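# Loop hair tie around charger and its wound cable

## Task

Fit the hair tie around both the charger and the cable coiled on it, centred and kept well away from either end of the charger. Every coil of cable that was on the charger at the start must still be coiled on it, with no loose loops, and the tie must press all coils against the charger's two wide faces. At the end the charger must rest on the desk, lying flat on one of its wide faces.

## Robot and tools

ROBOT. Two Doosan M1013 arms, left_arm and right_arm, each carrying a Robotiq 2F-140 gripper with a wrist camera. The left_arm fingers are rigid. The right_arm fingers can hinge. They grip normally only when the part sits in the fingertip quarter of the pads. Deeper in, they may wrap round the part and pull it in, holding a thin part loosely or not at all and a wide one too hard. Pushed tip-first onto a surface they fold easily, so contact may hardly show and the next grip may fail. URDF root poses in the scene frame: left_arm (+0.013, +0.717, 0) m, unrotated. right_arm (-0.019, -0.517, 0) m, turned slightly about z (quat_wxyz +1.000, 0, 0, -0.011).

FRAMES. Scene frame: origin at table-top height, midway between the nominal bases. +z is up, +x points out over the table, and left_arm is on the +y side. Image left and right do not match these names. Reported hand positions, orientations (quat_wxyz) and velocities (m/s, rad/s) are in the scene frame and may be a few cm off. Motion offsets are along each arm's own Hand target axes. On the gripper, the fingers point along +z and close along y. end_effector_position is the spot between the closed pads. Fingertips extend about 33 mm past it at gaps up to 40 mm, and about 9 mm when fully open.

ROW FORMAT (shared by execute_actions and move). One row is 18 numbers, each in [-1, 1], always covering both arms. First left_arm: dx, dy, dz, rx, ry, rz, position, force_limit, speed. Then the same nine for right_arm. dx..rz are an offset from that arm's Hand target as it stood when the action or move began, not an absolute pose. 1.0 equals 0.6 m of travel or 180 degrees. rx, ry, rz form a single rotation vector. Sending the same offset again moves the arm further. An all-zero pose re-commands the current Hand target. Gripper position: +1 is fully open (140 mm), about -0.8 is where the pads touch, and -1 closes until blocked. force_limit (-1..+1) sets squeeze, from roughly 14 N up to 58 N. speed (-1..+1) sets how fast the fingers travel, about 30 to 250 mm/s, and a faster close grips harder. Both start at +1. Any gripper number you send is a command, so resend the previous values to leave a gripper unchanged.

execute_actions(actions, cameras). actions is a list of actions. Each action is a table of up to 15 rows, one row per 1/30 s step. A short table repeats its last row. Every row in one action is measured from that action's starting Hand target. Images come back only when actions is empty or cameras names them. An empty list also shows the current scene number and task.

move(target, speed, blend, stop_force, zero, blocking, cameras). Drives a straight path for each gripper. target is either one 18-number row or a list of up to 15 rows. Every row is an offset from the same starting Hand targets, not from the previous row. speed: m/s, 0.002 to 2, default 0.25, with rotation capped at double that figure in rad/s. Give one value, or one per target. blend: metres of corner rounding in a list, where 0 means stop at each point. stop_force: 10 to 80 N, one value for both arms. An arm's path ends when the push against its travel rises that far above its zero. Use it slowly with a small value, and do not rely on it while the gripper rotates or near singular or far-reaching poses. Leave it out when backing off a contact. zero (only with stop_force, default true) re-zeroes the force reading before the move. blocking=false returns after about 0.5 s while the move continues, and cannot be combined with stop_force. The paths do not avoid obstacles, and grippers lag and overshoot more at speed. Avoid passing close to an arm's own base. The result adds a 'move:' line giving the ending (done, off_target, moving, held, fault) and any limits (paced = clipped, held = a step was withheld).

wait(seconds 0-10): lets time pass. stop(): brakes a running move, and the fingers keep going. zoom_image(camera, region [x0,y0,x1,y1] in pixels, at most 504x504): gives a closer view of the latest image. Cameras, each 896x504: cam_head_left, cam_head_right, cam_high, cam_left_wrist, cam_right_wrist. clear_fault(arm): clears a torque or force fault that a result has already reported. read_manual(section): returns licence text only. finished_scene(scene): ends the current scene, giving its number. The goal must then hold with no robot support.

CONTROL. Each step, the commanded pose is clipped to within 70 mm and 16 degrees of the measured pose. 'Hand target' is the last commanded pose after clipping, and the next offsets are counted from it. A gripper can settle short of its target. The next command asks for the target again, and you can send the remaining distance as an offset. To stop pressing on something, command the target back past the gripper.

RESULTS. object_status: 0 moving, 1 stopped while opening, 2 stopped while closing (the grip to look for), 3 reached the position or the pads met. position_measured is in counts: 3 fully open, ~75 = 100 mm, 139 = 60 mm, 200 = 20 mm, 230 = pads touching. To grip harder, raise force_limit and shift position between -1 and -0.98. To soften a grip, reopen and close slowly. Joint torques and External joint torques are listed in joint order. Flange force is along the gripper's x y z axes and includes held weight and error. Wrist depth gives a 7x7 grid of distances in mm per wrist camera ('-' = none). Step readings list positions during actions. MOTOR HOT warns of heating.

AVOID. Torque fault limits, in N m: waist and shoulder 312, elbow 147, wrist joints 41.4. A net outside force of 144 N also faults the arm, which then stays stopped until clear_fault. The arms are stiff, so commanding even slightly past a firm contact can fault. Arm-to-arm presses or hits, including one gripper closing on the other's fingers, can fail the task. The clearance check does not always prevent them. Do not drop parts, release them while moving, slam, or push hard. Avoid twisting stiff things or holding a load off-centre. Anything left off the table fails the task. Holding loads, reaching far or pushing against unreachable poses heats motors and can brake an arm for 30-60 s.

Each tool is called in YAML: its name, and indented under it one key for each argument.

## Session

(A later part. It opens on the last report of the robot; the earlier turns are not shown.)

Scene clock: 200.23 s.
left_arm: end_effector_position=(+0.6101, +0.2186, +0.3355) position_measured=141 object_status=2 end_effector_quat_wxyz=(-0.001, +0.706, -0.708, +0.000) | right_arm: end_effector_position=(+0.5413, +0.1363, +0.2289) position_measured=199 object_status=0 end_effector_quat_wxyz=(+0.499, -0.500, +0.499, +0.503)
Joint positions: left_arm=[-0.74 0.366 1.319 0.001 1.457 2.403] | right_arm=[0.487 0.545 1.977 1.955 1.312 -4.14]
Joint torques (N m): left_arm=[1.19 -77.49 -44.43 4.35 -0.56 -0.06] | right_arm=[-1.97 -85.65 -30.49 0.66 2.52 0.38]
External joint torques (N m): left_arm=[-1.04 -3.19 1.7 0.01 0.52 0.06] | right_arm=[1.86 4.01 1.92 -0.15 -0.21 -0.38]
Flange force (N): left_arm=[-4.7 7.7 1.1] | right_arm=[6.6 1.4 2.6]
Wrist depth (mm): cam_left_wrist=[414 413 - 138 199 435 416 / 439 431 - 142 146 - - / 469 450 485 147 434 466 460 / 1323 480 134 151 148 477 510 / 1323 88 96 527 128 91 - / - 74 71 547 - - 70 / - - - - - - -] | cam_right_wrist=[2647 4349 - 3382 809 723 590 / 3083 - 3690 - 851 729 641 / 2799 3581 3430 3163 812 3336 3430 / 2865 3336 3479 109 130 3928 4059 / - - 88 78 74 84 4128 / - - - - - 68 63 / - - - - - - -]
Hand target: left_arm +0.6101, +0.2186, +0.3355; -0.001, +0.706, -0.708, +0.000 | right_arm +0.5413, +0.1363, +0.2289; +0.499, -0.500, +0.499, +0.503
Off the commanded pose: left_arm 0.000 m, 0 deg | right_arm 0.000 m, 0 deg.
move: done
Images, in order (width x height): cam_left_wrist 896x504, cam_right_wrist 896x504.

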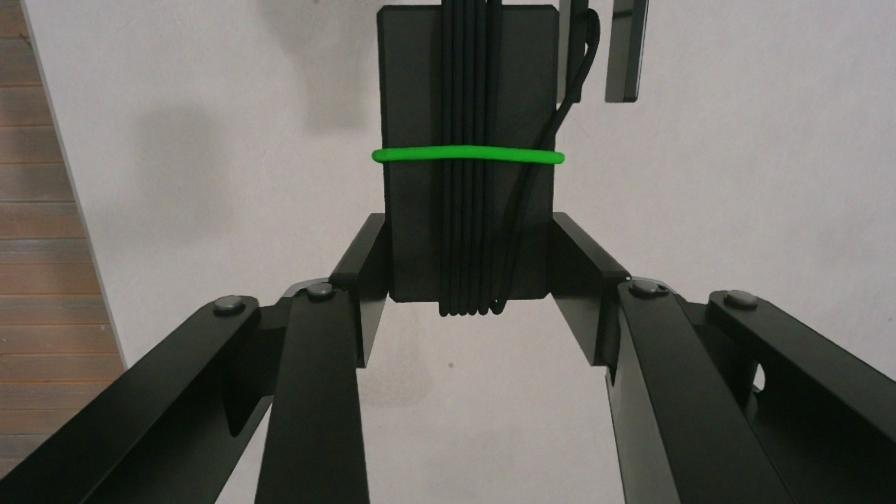

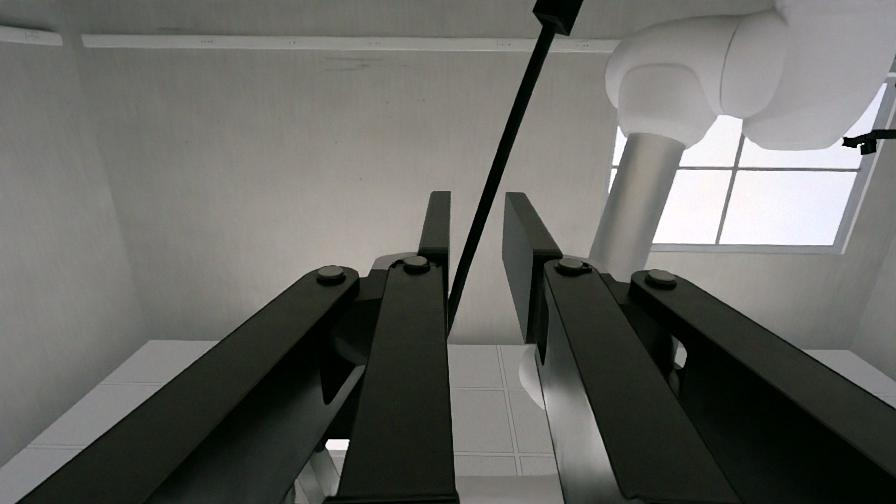

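move:
  target: [0,0,0,0,0,0,-1,-0.1,-1,0,0,0,0,0,0,-1,-0.5,-1]

move:
  target:
    - [0,0,0,0,0,0,-1,-0.1,-1,-0.03,-0.03,-0.1,0,0,0,-1,-0.5,-1]
    - [0,0,0,0,0,0,-1,-0.1,-1,-0.177,-0.098,-0.102,0,0,0,-1,-0.5,-1]
  speed: 0.08
  blend: 0.015
  cameras: ["cam_left_wrist","cam_right_wrist","cam_high"]

zoom_image:
  camera: "cam_left_wrist"
  region: [300, 0, 650, 350]

zoom_image:
  camera: "cam_right_wrist"
  region: [300, 0, 650, 350]

Scene clock: 201.57 s.
left_arm: end_effector_position=(+0.6101, +0.2186, +0.3355) position_measured=141 object_status=2 end_effector_quat_wxyz=(-0.001, +0.706, -0.708, +0.000) | right_arm: end_effector_position=(+0.5413, +0.1363, +0.2289) position_measured=228 object_status=2 end_effector_quat_wxyz=(+0.499, -0.500, +0.499, +0.503)
Joint positions: left_arm=[-0.74 0.366 1.319 0.001 1.457 2.403] | right_arm=[0.487 0.545 1.977 1.955 1.312 -4.14]
Joint torques (N m): left_arm=[1.74 -78.1 -44.6 4.4 -0.57 -0.09] | right_arm=[-1.2 -85.73 -30.59 0.6 2.4 0.33]
External joint torques (N m): left_arm=[-1.73 -2.71 1.81 -0.04 0.53 0.09] | right_arm=[1.09 4.05 2 -0.08 -0.09 -0.33]
Flange force (N): left_arm=[-3.8 7.8 1.3] | right_arm=[6.7 0.9 1.5]
Wrist depth (mm): cam_left_wrist=[411 - 411 138 202 408 418 / 430 437 438 142 146 448 446 / 1179 448 463 147 479 - 462 / 1408 478 131 152 153 489 - / - 88 96 160 128 92 - / - 73 71 - - - 70 / - - - - - - -] | cam_right_wrist=[3430 3805 2485 3291 3083 710 594 / - - - 3529 3247 734 636 / - - 4970 - 2970 3529 3529 / - - 3690 114 804 3865 3006 / 3529 - 83 83 88 79 - / - - 76 - - 68 63 / - - - - - 65 -]
Hand target: left_arm +0.6101, +0.2186, +0.3355; -0.001, +0.706, -0.708, +0.000 | right_arm +0.5413, +0.1363, +0.2289; +0.499, -0.500, +0.499, +0.503
Off the commanded pose: left_arm 0.000 m, 0 deg | right_arm 0.000 m, 0 deg.
move: done

Scene clock: 203.90 s.
left_arm: end_effector_position=(+0.6101, +0.2186, +0.3355) position_measured=141 object_status=2 end_effector_quat_wxyz=(-0.001, +0.706, -0.708, +0.000) | right_arm: end_effector_position=(+0.6008, +0.0751, +0.3347) position_measured=228 object_status=2 end_effector_quat_wxyz=(+0.499, -0.500, +0.499, +0.503)
Joint positions: left_arm=[-0.74 0.366 1.319 0.001 1.457 2.403] | right_arm=[0.366 0.438 1.881 1.808 1.327 -3.917]
Joint torques (N m): left_arm=[3.81 -76.84 -41.94 5.43 0.51 -0.01] | right_arm=[-4.38 -83.55 -37.88 1.95 2.52 0.3]
External joint torques (N m): left_arm=[-3.74 -3.88 -0.77 -1.08 -0.55 0.01] | right_arm=[4.25 5.96 3.73 -0.78 -0.59 -0.3]
Flange force (N): left_arm=[0.3 7.1 -1.0] | right_arm=[8.9 2.2 5.8]
Wrist depth (mm): cam_left_wrist=[- 414 - 176 412 437 415 / - 449 - 164 425 436 435 / 1179 - - 159 164 458 466 / 1280 510 - 152 152 489 483 / 1338 87 93 162 127 92 83 / - 73 67 - - - 70 / - - - 599 - - -] | cam_right_wrist=[2799 2832 - - 3083 776 665 / 3529 4272 - 235 3382 840 3044 / 3479 2899 - 264 3382 3529 3529 / - - - 117 286 3529 3083 / 3247 - 83 83 89 83 - / - - 76 - - 68 63 / - - - - - 65 -]
Hand target: left_arm +0.6101, +0.2186, +0.3355; -0.001, +0.706, -0.708, +0.000 | right_arm +0.6008, +0.0751, +0.3347; +0.499, -0.500, +0.499, +0.503
Off the commanded pose: left_arm 0.000 m, 0 deg | right_arm 0.000 m, 0 deg.
move: done
Images, in order (width x height): cam_high 896x504, cam_left_wrist 896x504, cam_right_wrist 896x504.

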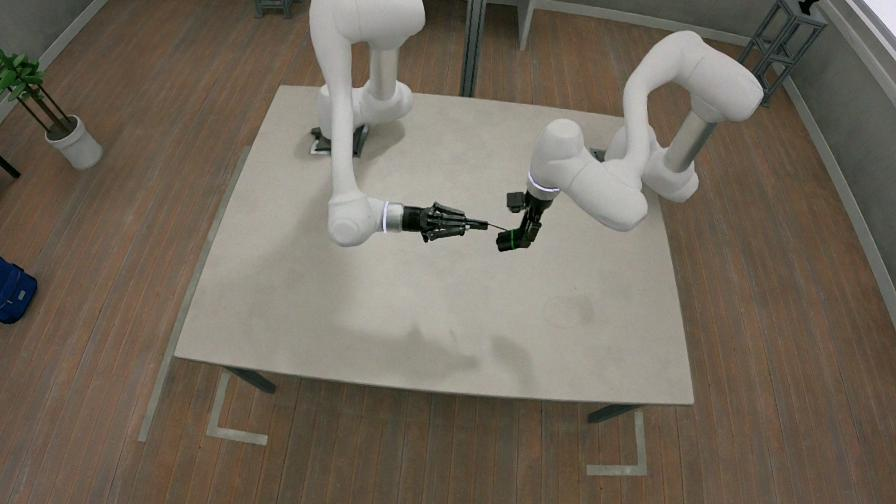

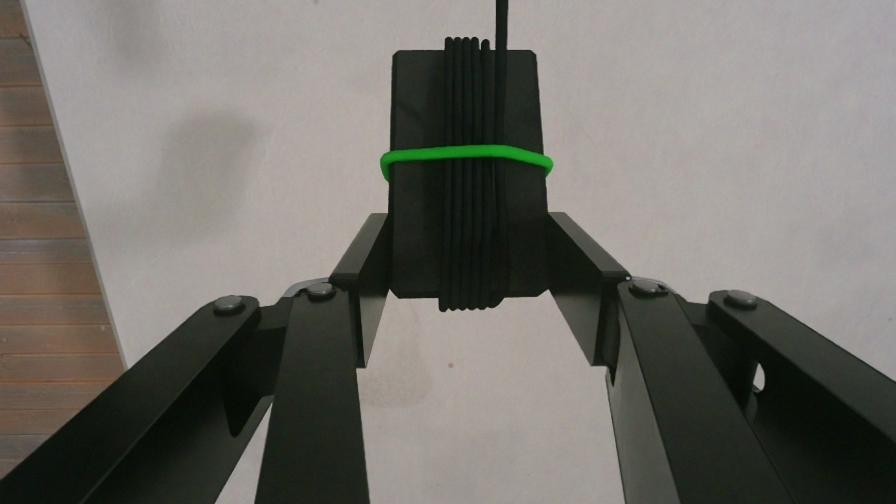

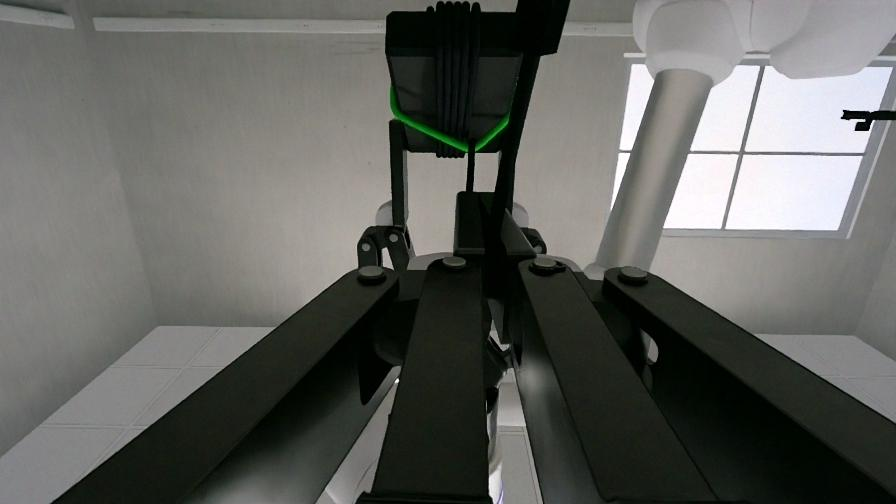

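Scaled by 1.440.

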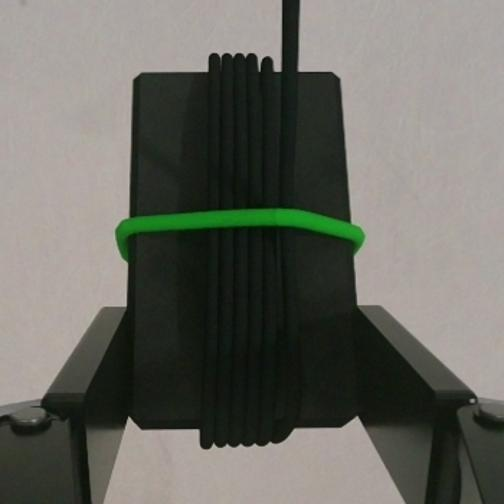

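Scaled by 1.440.

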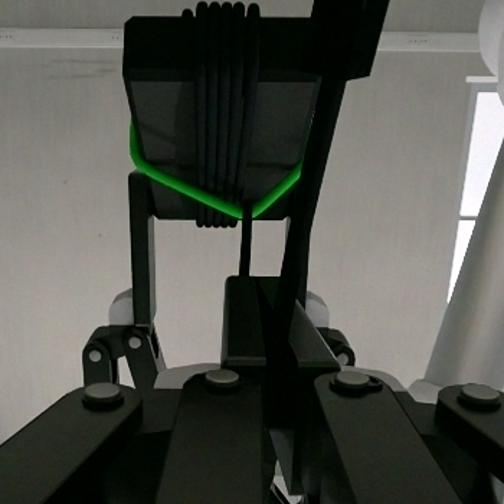

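move:
  target:
    - [0,0,0,0,0,0,-1,-0.1,-1,0,0,0.012,0,0,0,-1,-0.5,-1]
    - [0,0,0,0,0,0,-1,-0.1,-1,0,0,0.012,0,0,0,-0.3,-0.5,-0.8]
    - [0,0,0,0,0,0,-1,-0.1,-1,0,0,-0.18,0,0,0,-0.3,-0.5,-0.8]
  speed: 0.12
  cameras: ["cam_left_wrist","cam_right_wrist","cam_high"]

zoom_image:
  camera: "cam_left_wrist"
  region: [300, 0, 650, 350]

zoom_image:
  camera: "cam_right_wrist"
  region: [300, 0, 650, 350]

Scene clock: 207.60 s.
left_arm: end_effector_position=(+0.6101, +0.2186, +0.3355) position_measured=141 object_status=2 end_effector_quat_wxyz=(-0.001, +0.706, -0.708, +0.000) | right_arm: end_effector_position=(+0.6014, -0.0328, +0.3344) position_measured=167 object_status=3 end_effector_quat_wxyz=(+0.499, -0.500, +0.499, +0.503)
Joint positions: left_arm=[-0.74 0.366 1.319 0.001 1.457 2.403] | right_arm=[0.207 0.397 1.948 1.699 1.445 -3.921]
Joint torques (N m): left_arm=[1.6 -77.99 -44.34 4.37 -0.54 -0.05] | right_arm=[-1.43 -75.78 -35.66 1.62 2.13 0.34]
External joint torques (N m): left_arm=[-1.53 -2.73 1.58 -0.02 0.49 0.05] | right_arm=[1.42 3.04 2.5 -0.08 -0.2 -0.34]
Flange force (N): left_arm=[-3.6 7.3 1.1] | right_arm=[5.6 1.8 2.0]
Wrist depth (mm): cam_left_wrist=[414 416 - 174 422 419 419 / - - 437 167 438 432 439 / 1179 - 451 159 453 469 467 / 1260 - 134 153 148 486 - / 1408 85 96 161 127 91 89 / - 74 67 - - - 70 / - - - - - - -] | cam_right_wrist=[2537 - 3204 - 3006 857 768 / - 3006 3247 348 3635 3635 3529 / - - - - 982 3928 3690 / - 3928 95 407 130 3805 - / - - 83 417 110 84 75 / - - - 433 - 67 67 / - - - 458 - - -]
Hand target: left_arm +0.6101, +0.2186, +0.3355; -0.001, +0.706, -0.708, +0.000 | right_arm +0.6014, -0.0329, +0.3344; +0.499, -0.500, +0.499, +0.503
Off the commanded pose: left_arm 0.000 m, 0 deg | right_arm 0.000 m, 0 deg.
move: done
Images, in order (width x height): cam_high 896x504, cam_left_wrist 896x504, cam_right_wrist 896x504.

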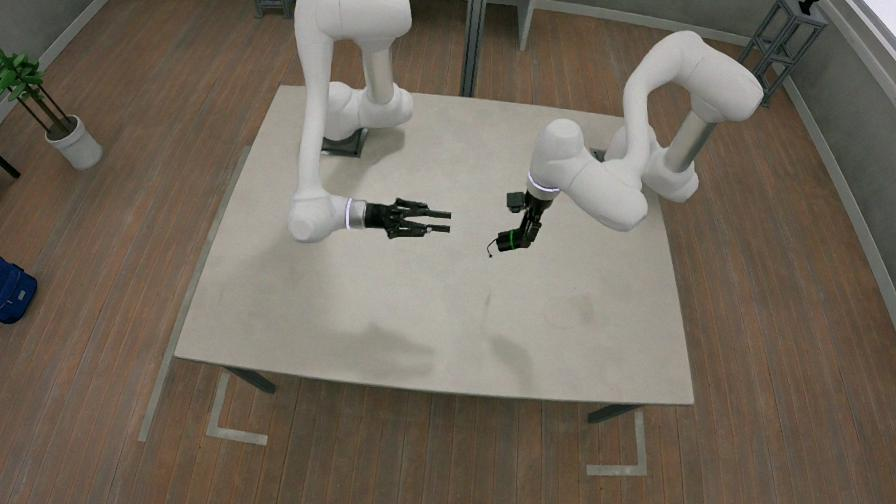

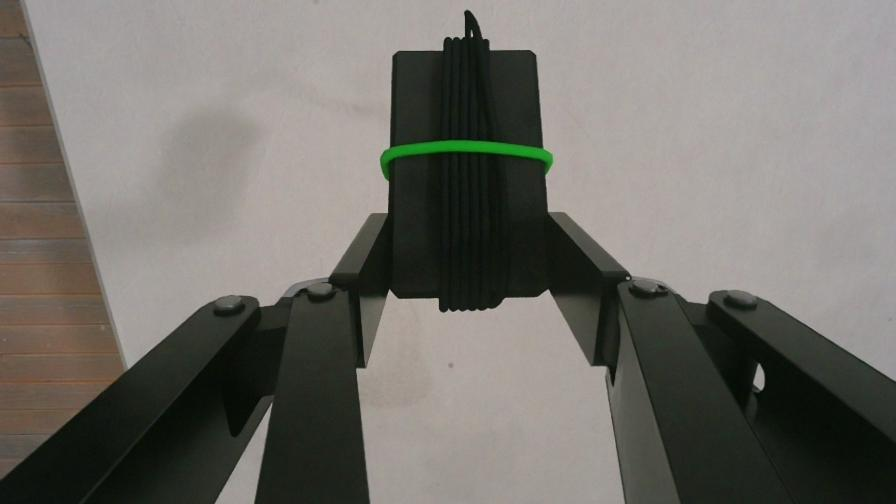

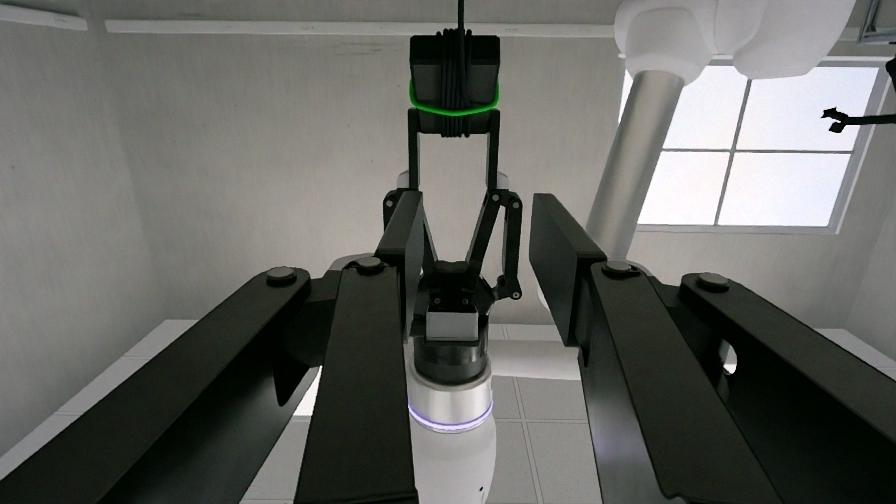

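Scaled by 1.440.

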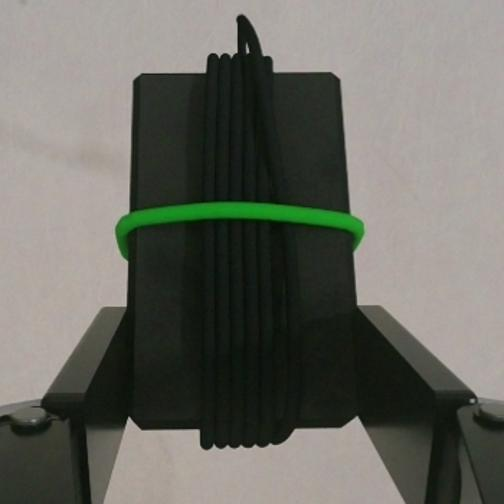

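Scaled by 1.440.

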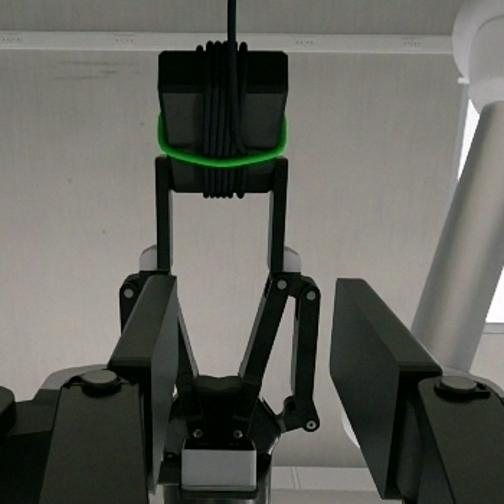

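move:
  target:
    - [0,0,0,0,0,0,-1,-0.1,-1,0.184,-0.0152,0.05,0,0,0,-0.3,-0.5,-0.8]
    - [0,0,0,0,0,0,-1,-0.1,-1,0.184,-0.0152,0.283,0,0,0,-0.3,-0.5,-0.8]
  speed: 0.2
  blend: 0.02
  cameras: ["cam_left_wrist","cam_right_wrist","cam_high"]

zoom_image:
  camera: "cam_high"
  region: [450, 190, 570, 270]

Scene clock: 210.87 s.
left_arm: end_effector_position=(+0.6101, +0.2186, +0.3355) position_measured=141 object_status=2 end_effector_quat_wxyz=(-0.001, +0.706, -0.708, +0.000) | right_arm: end_effector_position=(+0.6093, +0.1373, +0.2245) position_measured=167 object_status=3 end_effector_quat_wxyz=(+0.499, -0.500, +0.499, +0.503)
Joint positions: left_arm=[-0.74 0.366 1.319 0.001 1.457 2.403] | right_arm=[0.445 0.613 1.852 1.906 1.317 -4.077]
Joint torques (N m): left_arm=[1.59 -78.17 -44.72 4.39 -0.5 -0.02] | right_arm=[-1.42 -93.22 -32.56 0.77 2.32 0.4]
External joint torques (N m): left_arm=[-1.56 -2.24 2.11 -0.04 0.46 0.02] | right_arm=[1.48 4.04 2.35 -0.08 -0.11 -0.4]
Flange force (N): left_arm=[-3.8 7.7 2.0] | right_arm=[6.3 1.9 1.5]
Wrist depth (mm): cam_left_wrist=[411 422 417 176 419 414 414 / 436 434 416 166 419 435 - / 1151 462 - 158 461 458 448 / 1294 479 134 152 153 499 491 / 1338 87 96 510 127 91 84 / - 73 67 530 - - 70 / - - - - - - -] | cam_right_wrist=[- - - 3690 3247 731 629 / - - - 2865 3581 768 636 / - - 3291 3581 3581 837 3529 / - 4970 95 119 128 806 3805 / - - 83 147 126 84 75 / - - - 247 - 67 67 / - - - 292 - - -]
Hand target: left_arm +0.6101, +0.2186, +0.3355; -0.001, +0.706, -0.708, +0.000 | right_arm +0.6092, +0.1373, +0.2245; +0.499, -0.500, +0.499, +0.503
Off the commanded pose: left_arm 0.000 m, 0 deg | right_arm 0.000 m, 0 deg.
move: done
Images, in order (width x height): cam_high 896x504, cam_left_wrist 896x504, cam_right_wrist 896x504.

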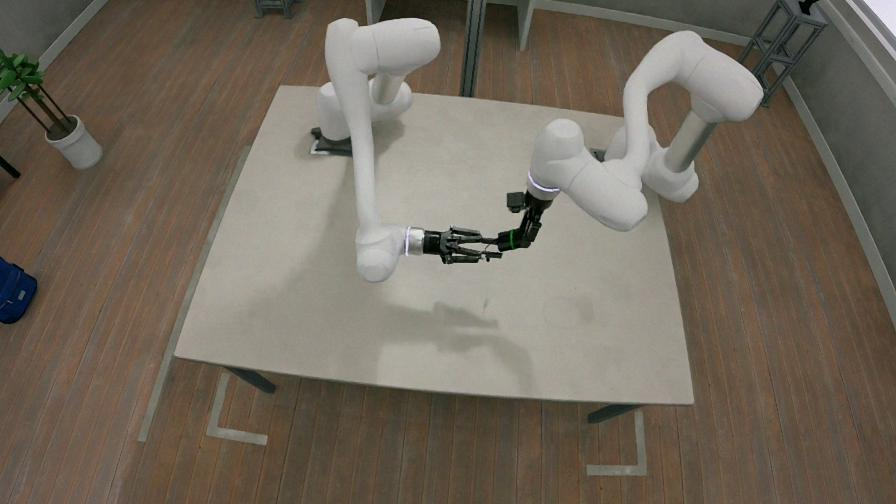

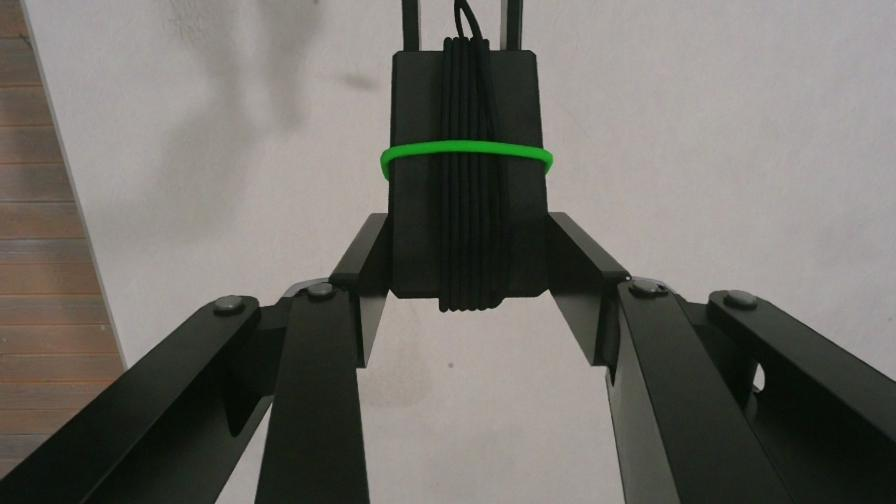

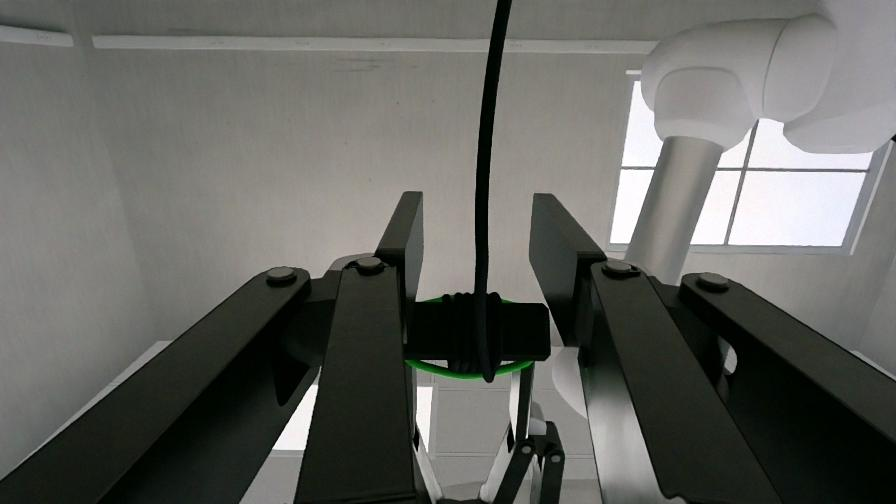

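Scaled by 4.200.

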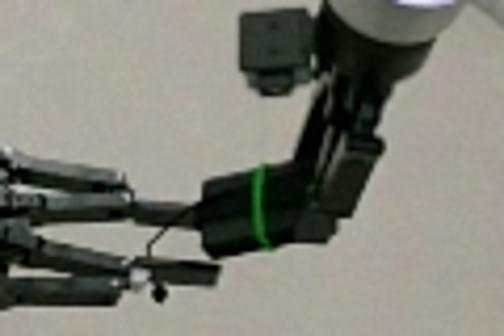

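move:
  target:
    - [0,0,0,0,0,0,-1,-0.1,-1,-0.1,0,0,0,0,0,-0.3,-0.5,-0.8]
  speed: 0.04
  cameras: ["cam_left_wrist","cam_right_wrist","cam_high"]

zoom_image:
  camera: "cam_left_wrist"
  region: [300, 0, 650, 350]

zoom_image:
  camera: "cam_high"
  region: [450, 190, 570, 270]

Scene clock: 212.90 s.
left_arm: end_effector_position=(+0.6101, +0.2186, +0.3355) position_measured=141 object_status=2 end_effector_quat_wxyz=(-0.001, +0.706, -0.708, +0.000) | right_arm: end_effector_position=(+0.6094, +0.1371, +0.2844) position_measured=167 object_status=3 end_effector_quat_wxyz=(+0.499, -0.500, +0.499, +0.503)
Joint positions: left_arm=[-0.74 0.366 1.319 0.001 1.457 2.403] | right_arm=[0.445 0.538 1.834 1.881 1.287 -3.985]
Joint torques (N m): left_arm=[-0.14 -73.08 -42.06 3.72 -1.18 -0.07] | right_arm=[0.34 -94.62 -38.95 2.33 3.78 0.36]
External joint torques (N m): left_arm=[0.27 -7.68 -0.69 0.64 1.14 0.07] | right_arm=[-0.51 9.24 6.01 -1.49 -1.72 -0.36]
Flange force (N): left_arm=[-7.0 7.7 -4.5] | right_arm=[12.5 1.0 -1.2]
Wrist depth (mm): cam_left_wrist=[410 419 - 129 135 420 - / 438 435 445 135 429 443 443 / 1179 460 460 143 456 460 460 / 1247 503 149 151 149 - 487 / 1203 88 96 522 127 91 514 / - 74 67 - - - 70 / - - - - - - -] | cam_right_wrist=[2537 2460 2676 3336 2619 725 626 / 2767 - - 3928 3430 763 729 / - - - 3529 3430 809 3529 / - - 99 149 128 788 3865 / - - 83 149 112 84 71 / - - - 258 - 67 67 / - - - 271 - - -]
Hand target: left_arm +0.6101, +0.2186, +0.3355; -0.001, +0.706, -0.708, +0.000 | right_arm +0.6094, +0.1371, +0.2845; +0.499, -0.500, +0.499, +0.503
Off the commanded pose: left_arm 0.000 m, 0 deg | right_arm 0.000 m, 0 deg.
move: done
Images, in order (width x height): cam_high 896x504, cam_left_wrist 896x504, cam_right_wrist 896x504.

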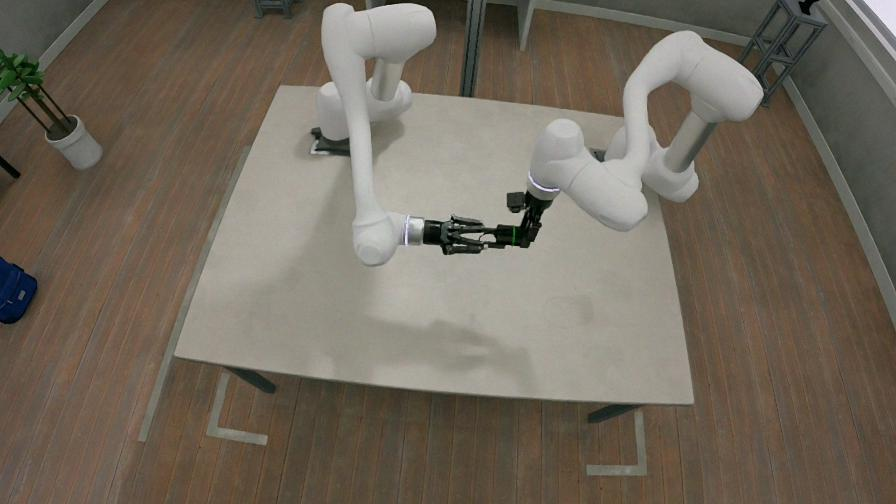

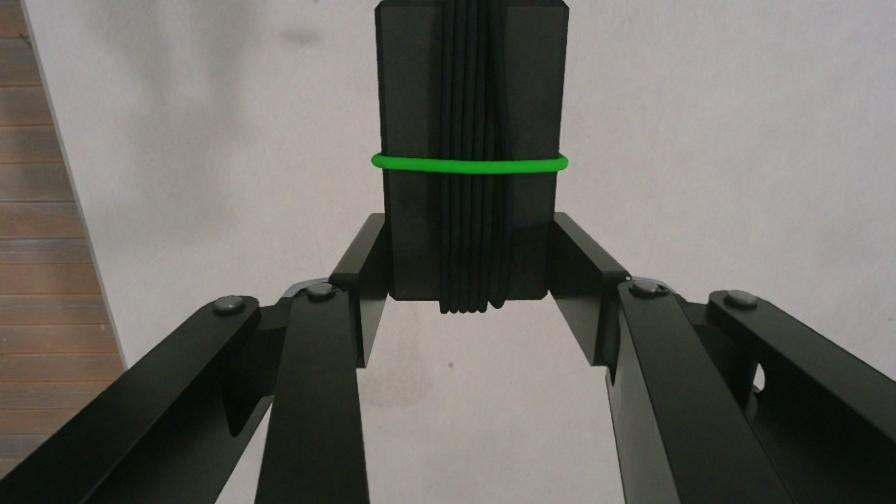

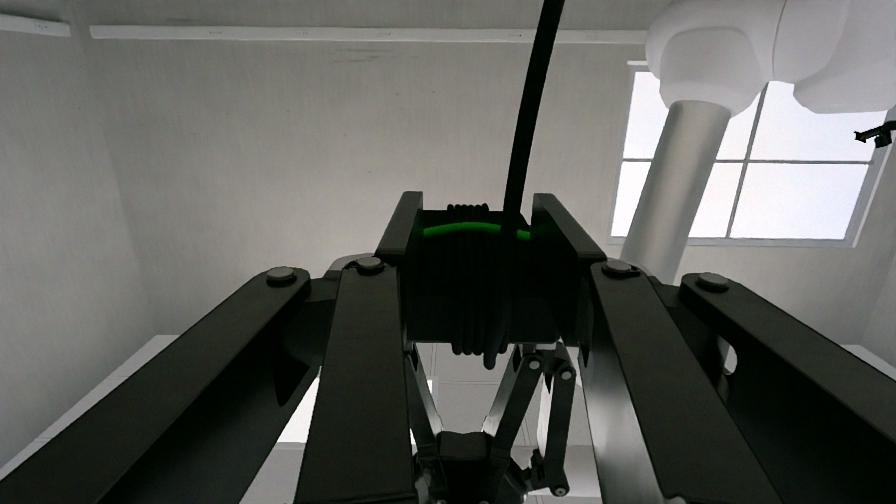

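Scaled by 1.440.

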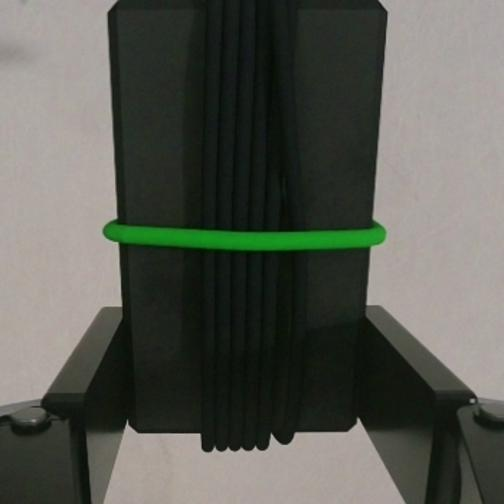

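Scaled by 4.200.

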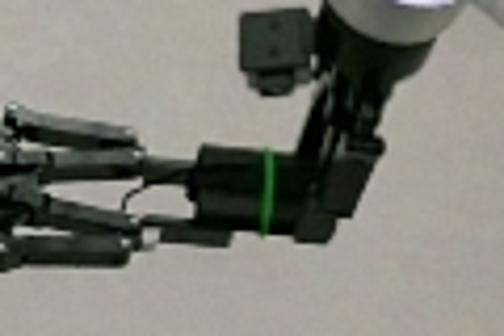

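move:
  target:
    - [0,0,0,0,0,0,-1,-0.1,-1,0.05,0,0,0,0,0,-0.3,-0.5,-0.8]
    - [0,0,0,0,0,0,-1,-0.1,-1,0.05,0,-0.35,0,0,0,-0.3,-0.5,-0.8]
  speed: 0.15
  blend: 0.005
  cameras: ["cam_right_wrist","cam_high"]

zoom_image:
  camera: "cam_right_wrist"
  region: [300, 0, 650, 350]

Scene clock: 215.33 s.
left_arm: end_effector_position=(+0.6101, +0.2186, +0.3355) position_measured=141 object_status=2 end_effector_quat_wxyz=(-0.001, +0.706, -0.708, +0.000) | right_arm: end_effector_position=(+0.6105, -0.0727, +0.2539) position_measured=167 object_status=3 end_effector_quat_wxyz=(+0.499, -0.500, +0.499, +0.503)
Joint positions: left_arm=[-0.74 0.366 1.319 0.001 1.457 2.403] | right_arm=[0.143 0.503 1.982 1.664 1.503 -4.056]
Joint torques (N m): left_arm=[1.7 -77.79 -44.59 4.38 -0.56 -0.03] | right_arm=[-1.99 -82.25 -31.31 1.57 2.36 0.29]
External joint torques (N m): left_arm=[-1.7 -2.89 1.77 -0.03 0.52 0.03] | right_arm=[2.03 3.78 2.24 -0.15 -0.18 -0.28]
Flange force (N): left_arm=[-3.9 8.0 1.3] | right_arm=[6.4 1.0 3.0]
Wrist depth (mm): cam_left_wrist=[413 408 - 130 135 407 422 / 441 443 420 136 425 450 435 / 1203 458 - 143 451 - 460 / 1323 497 - 151 149 - 483 / 1338 88 96 161 127 91 505 / - 74 71 552 - - 70 / - - - 583 - - -] | cam_right_wrist=[2799 3083 3747 - 2899 870 791 / - 4128 3430 - 3430 944 3382 / - - - - 1006 3747 3690 / - - 109 464 130 3430 3529 / - - 83 481 110 84 70 / - - - 497 - 67 67 / - - - 521 - - -]
Hand target: left_arm +0.6101, +0.2186, +0.3355; -0.001, +0.706, -0.708, +0.000 | right_arm +0.6105, -0.0728, +0.2539; +0.499, -0.500, +0.499, +0.503
Off the commanded pose: left_arm 0.000 m, 0 deg | right_arm 0.000 m, 0 deg.
move: done
Images, in order (width x height): cam_high 896x504, cam_right_wrist 896x504.

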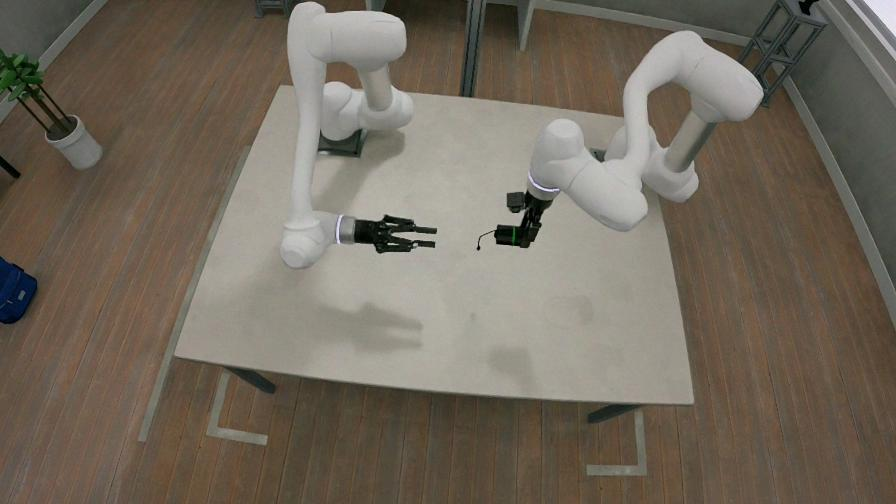

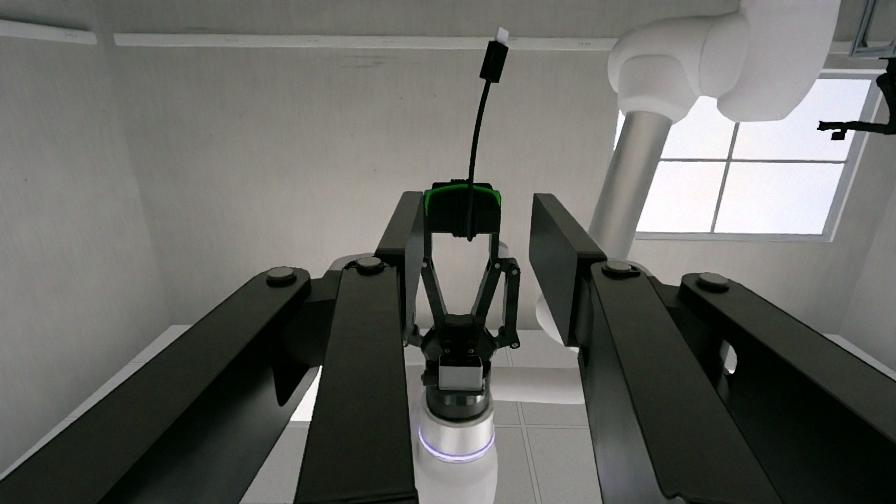

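Scaled by 1.440.

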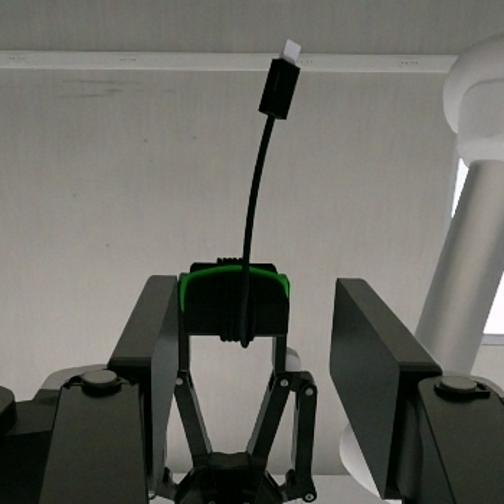

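move:
  target: [0,0,0.459,0,-0.03,0,-1,-0.1,-1,0,0,0,0,0,0,-0.3,-0.5,-0.8]
  speed: 0.15
  cameras: ["cam_high","cam_left_wrist"]

zoom_image:
  camera: "cam_high"
  region: [420, 200, 600, 320]

Scene clock: 217.83 s.
left_arm: end_effector_position=(+0.6104, +0.2188, +0.0601) position_measured=141 object_status=2 end_effector_quat_wxyz=(-0.034, +0.706, -0.707, -0.033) | right_arm: end_effector_position=(+0.6105, -0.0728, +0.2539) position_measured=167 object_status=3 end_effector_quat_wxyz=(+0.499, -0.500, +0.499, +0.503)
Joint positions: left_arm=[-0.769 0.544 1.576 0.078 1.088 2.336] | right_arm=[0.143 0.503 1.982 1.664 1.503 -4.056]
Joint torques (N m): left_arm=[1.68 -87.8 -38.21 3.97 -0.28 -0.08] | right_arm=[-2.53 -82.02 -31.05 1.61 2.34 0.37]
External joint torques (N m): left_arm=[-1.59 -3.66 1.52 -0.08 0.42 0.08] | right_arm=[2.58 3.6 2.01 -0.2 -0.17 -0.37]
Flange force (N): left_arm=[-4.2 7.4 -2.3] | right_arm=[6.2 0.9 3.9]
Wrist depth (mm): cam_left_wrist=[167 165 166 129 163 169 167 / 176 176 177 137 175 178 177 / 188 188 189 142 187 191 190 / 202 202 198 151 151 204 205 / 218 87 96 220 128 91 216 / - 73 71 245 - - 70 / - - - 261 265 - -] | cam_right_wrist=[- 2934 - 373 399 879 783 / - 4775 - 377 - 940 3635 / - 3928 - 373 959 3690 3529 / - 4128 100 384 130 3928 3805 / - - 83 397 111 84 74 / - - - 3083 - 67 67 / - - - - - - -]
Hand target: left_arm +0.6104, +0.2188, +0.0601; -0.034, +0.706, -0.707, -0.033 | right_arm +0.6105, -0.0728, +0.2539; +0.499, -0.500, +0.499, +0.503
Off the commanded pose: left_arm 0.000 m, 0 deg | right_arm 0.000 m, 0 deg.
move: done
Images, in order (width x height): cam_high 896x504, cam_left_wrist 896x504.

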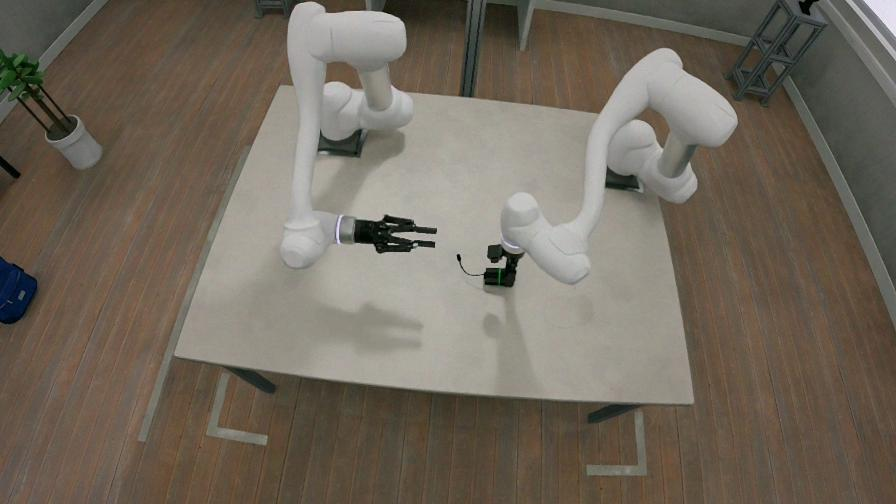

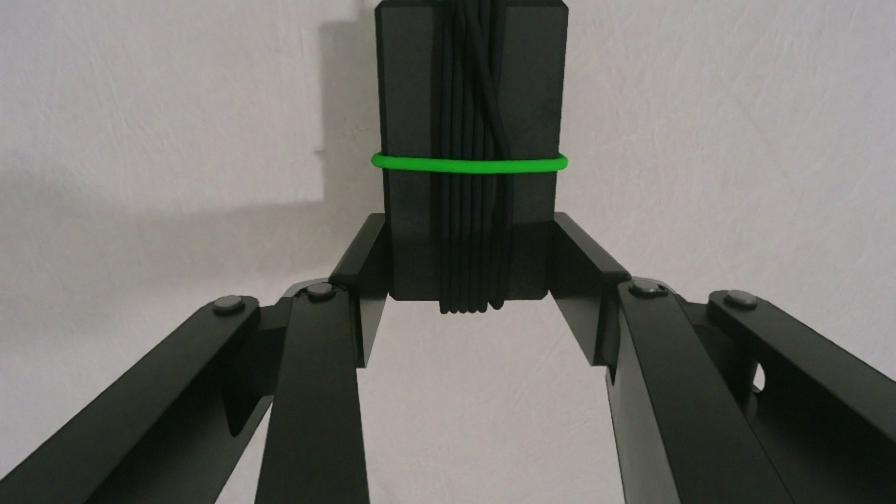

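Scaled by 2.800.

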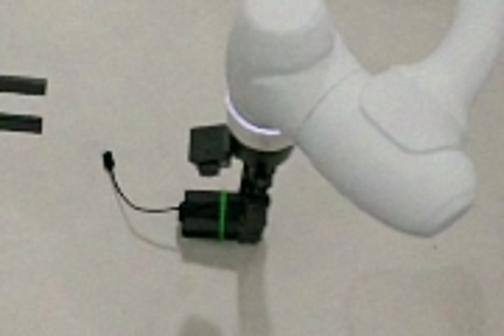

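move:
  target: [0,0,0.041,0,0,0,-1,-0.1,-1,0,0,0,0,0,0,-0.3,-0.5,-0.8]
  speed: 0.015
  stop_force: 10
  cameras: ["cam_high","cam_left_wrist"]

zoom_image:
  camera: "cam_high"
  region: [420, 200, 600, 320]

Scene clock: 220.00 s.
left_arm: end_effector_position=(+0.6104, +0.2206, +0.0411) position_measured=141 object_status=2 end_effector_quat_wxyz=(-0.034, +0.706, -0.707, -0.033) | right_arm: end_effector_position=(+0.6105, -0.0728, +0.2539) position_measured=167 object_status=3 end_effector_quat_wxyz=(+0.499, -0.500, +0.499, +0.503)
Joint positions: left_arm=[-0.767 0.559 1.591 0.08 1.058 2.335] | right_arm=[0.143 0.503 1.982 1.664 1.503 -4.056]
Joint torques (N m): left_arm=[0.75 -76.5 -30.96 3.11 -1.35 -0.07] | right_arm=[-1.79 -82.05 -31.03 1.53 2.36 0.34]
External joint torques (N m): left_arm=[-0.68 -15.53 -4.99 0.7 1.5 0.07] | right_arm=[1.73 3.65 2.01 -0.1 -0.18 -0.34]
Flange force (N): left_arm=[-6.6 6.6 -18.6] | right_arm=[6.3 0.7 2.7]
Wrist depth (mm): cam_left_wrist=[148 149 147 120 123 150 150 / 158 158 159 128 132 160 160 / 169 170 170 137 169 171 171 / 181 183 178 150 148 - 185 / - 90 96 198 128 91 196 / - 73 71 215 215 - 70 / - - - 236 - - -] | cam_right_wrist=[3382 - 3291 369 3291 864 793 / - 3805 3163 368 - 937 3529 / - 5294 3529 375 937 3805 3865 / 2485 - 100 382 128 3479 3747 / 2647 - 83 398 110 84 75 / - - - - - 67 67 / - - - - - - -]
Hand target: left_arm +0.6104, +0.2206, +0.0412; -0.034, +0.706, -0.707, -0.033 (not the last commanded pose) | right_arm +0.6105, -0.0728, +0.2539; +0.499, -0.500, +0.499, +0.503
Off the commanded pose: left_arm 0.006 m, 0 deg | right_arm 0.000 m, 0 deg.
move: contact (left_arm)
Images, in order (width x height): cam_high 896x504, cam_left_wrist 896x504.

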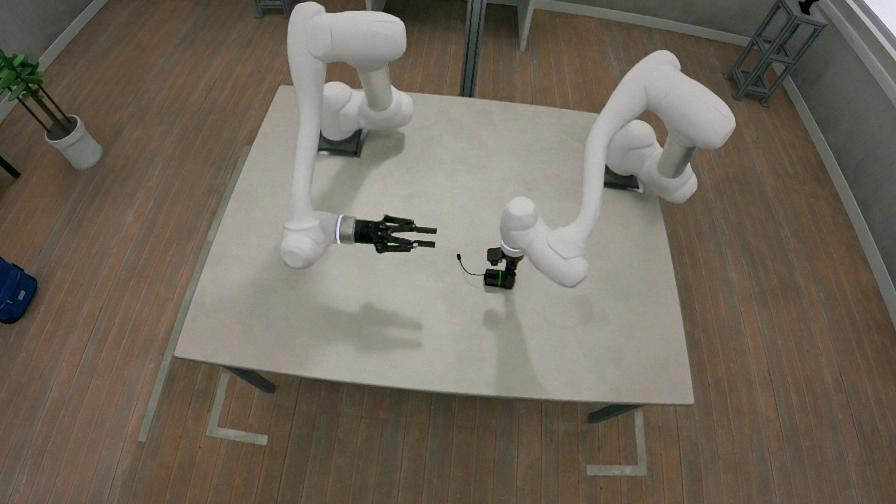

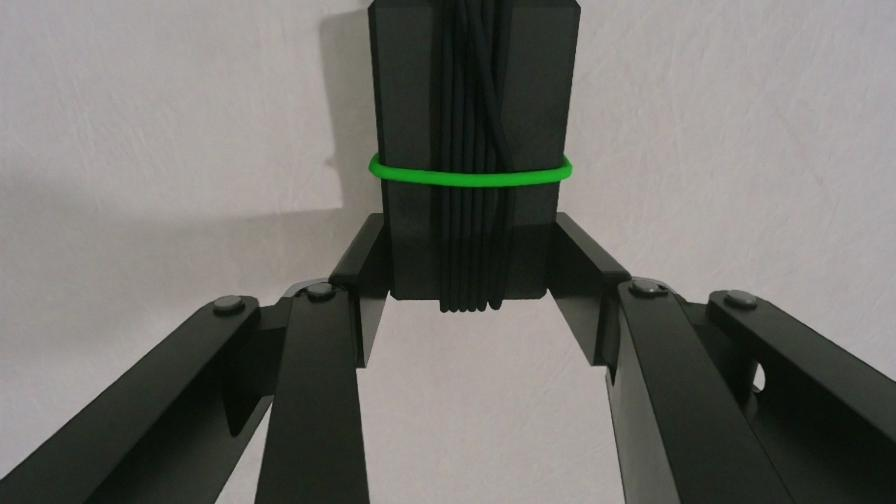

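Scaled by 2.800.

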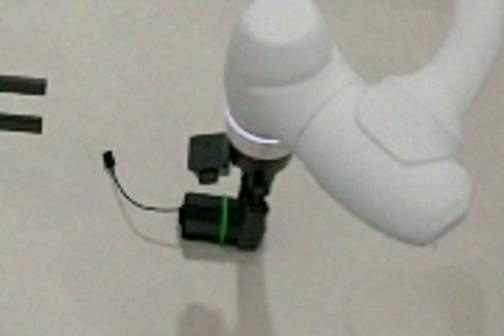

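move:
  target: [0,0,0.012,0,0,0,-1,-0.1,-1,0,0,0,0,0,0,-0.3,-0.5,-0.8]
  speed: 0.01
  stop_force: 10
  cameras: ["cam_left_wrist"]

Scene clock: 221.53 s.
left_arm: end_effector_position=(+0.6104, +0.2207, +0.0385) position_measured=141 object_status=2 end_effector_quat_wxyz=(-0.034, +0.706, -0.707, -0.033) | right_arm: end_effector_position=(+0.6105, -0.0728, +0.2539) position_measured=167 object_status=3 end_effector_quat_wxyz=(+0.499, -0.500, +0.499, +0.503)
Joint positions: left_arm=[-0.767 0.561 1.593 0.08 1.054 2.335] | right_arm=[0.143 0.503 1.982 1.664 1.503 -4.056]
Joint torques (N m): left_arm=[1.44 -70.12 -25.93 3.31 -0.99 -0.03] | right_arm=[-1.41 -81.9 -31.17 1.59 2.38 0.29]
External joint torques (N m): left_arm=[-1.46 -22.19 -10 0.49 1.13 0.02] | right_arm=[1.53 3.48 2.16 -0.17 -0.2 -0.29]
Flange force (N): left_arm=[-5.1 5.6 -27.3] | right_arm=[6.0 1.1 2.2]
Wrist depth (mm): cam_left_wrist=[146 147 147 117 122 148 148 / 155 156 156 124 153 157 157 / 166 168 168 134 166 168 169 / 179 179 175 148 149 181 185 / 193 90 96 195 127 91 193 / - 73 71 212 213 - 70 / - - - 237 234 - -] | cam_right_wrist=[- - 3430 370 986 892 781 / - - - 362 951 933 3529 / - - - 375 982 3690 3635 / - - 100 381 130 4775 3928 / - - 83 400 111 84 - / - - - - - 67 67 / - - - - - - -]
Hand target: left_arm +0.6104, +0.2207, +0.0386; -0.034, +0.706, -0.707, -0.033 (not the last commanded pose) | right_arm +0.6105, -0.0728, +0.2539; +0.499, -0.500, +0.499, +0.503
Off the commanded pose: left_arm 0.005 m, 0 deg | right_arm 0.000 m, 0 deg.
move: contact (left_arm)
Images, in order (width x height): cam_left_wrist 896x504.

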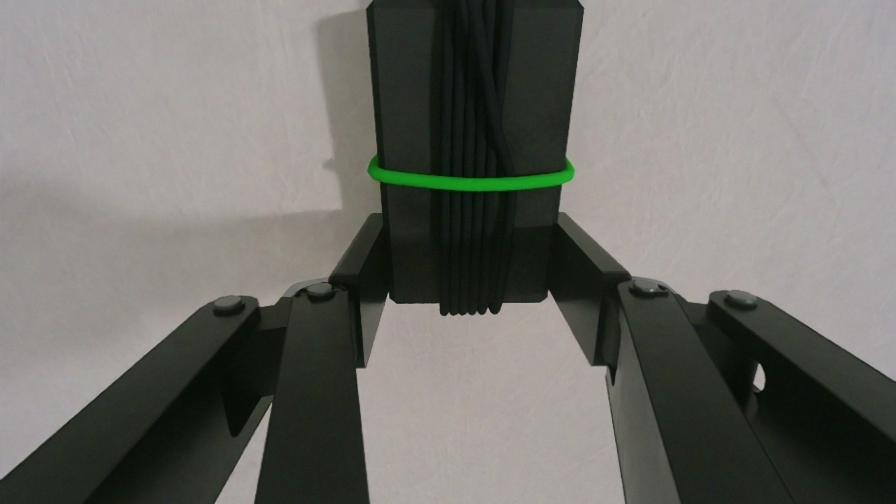

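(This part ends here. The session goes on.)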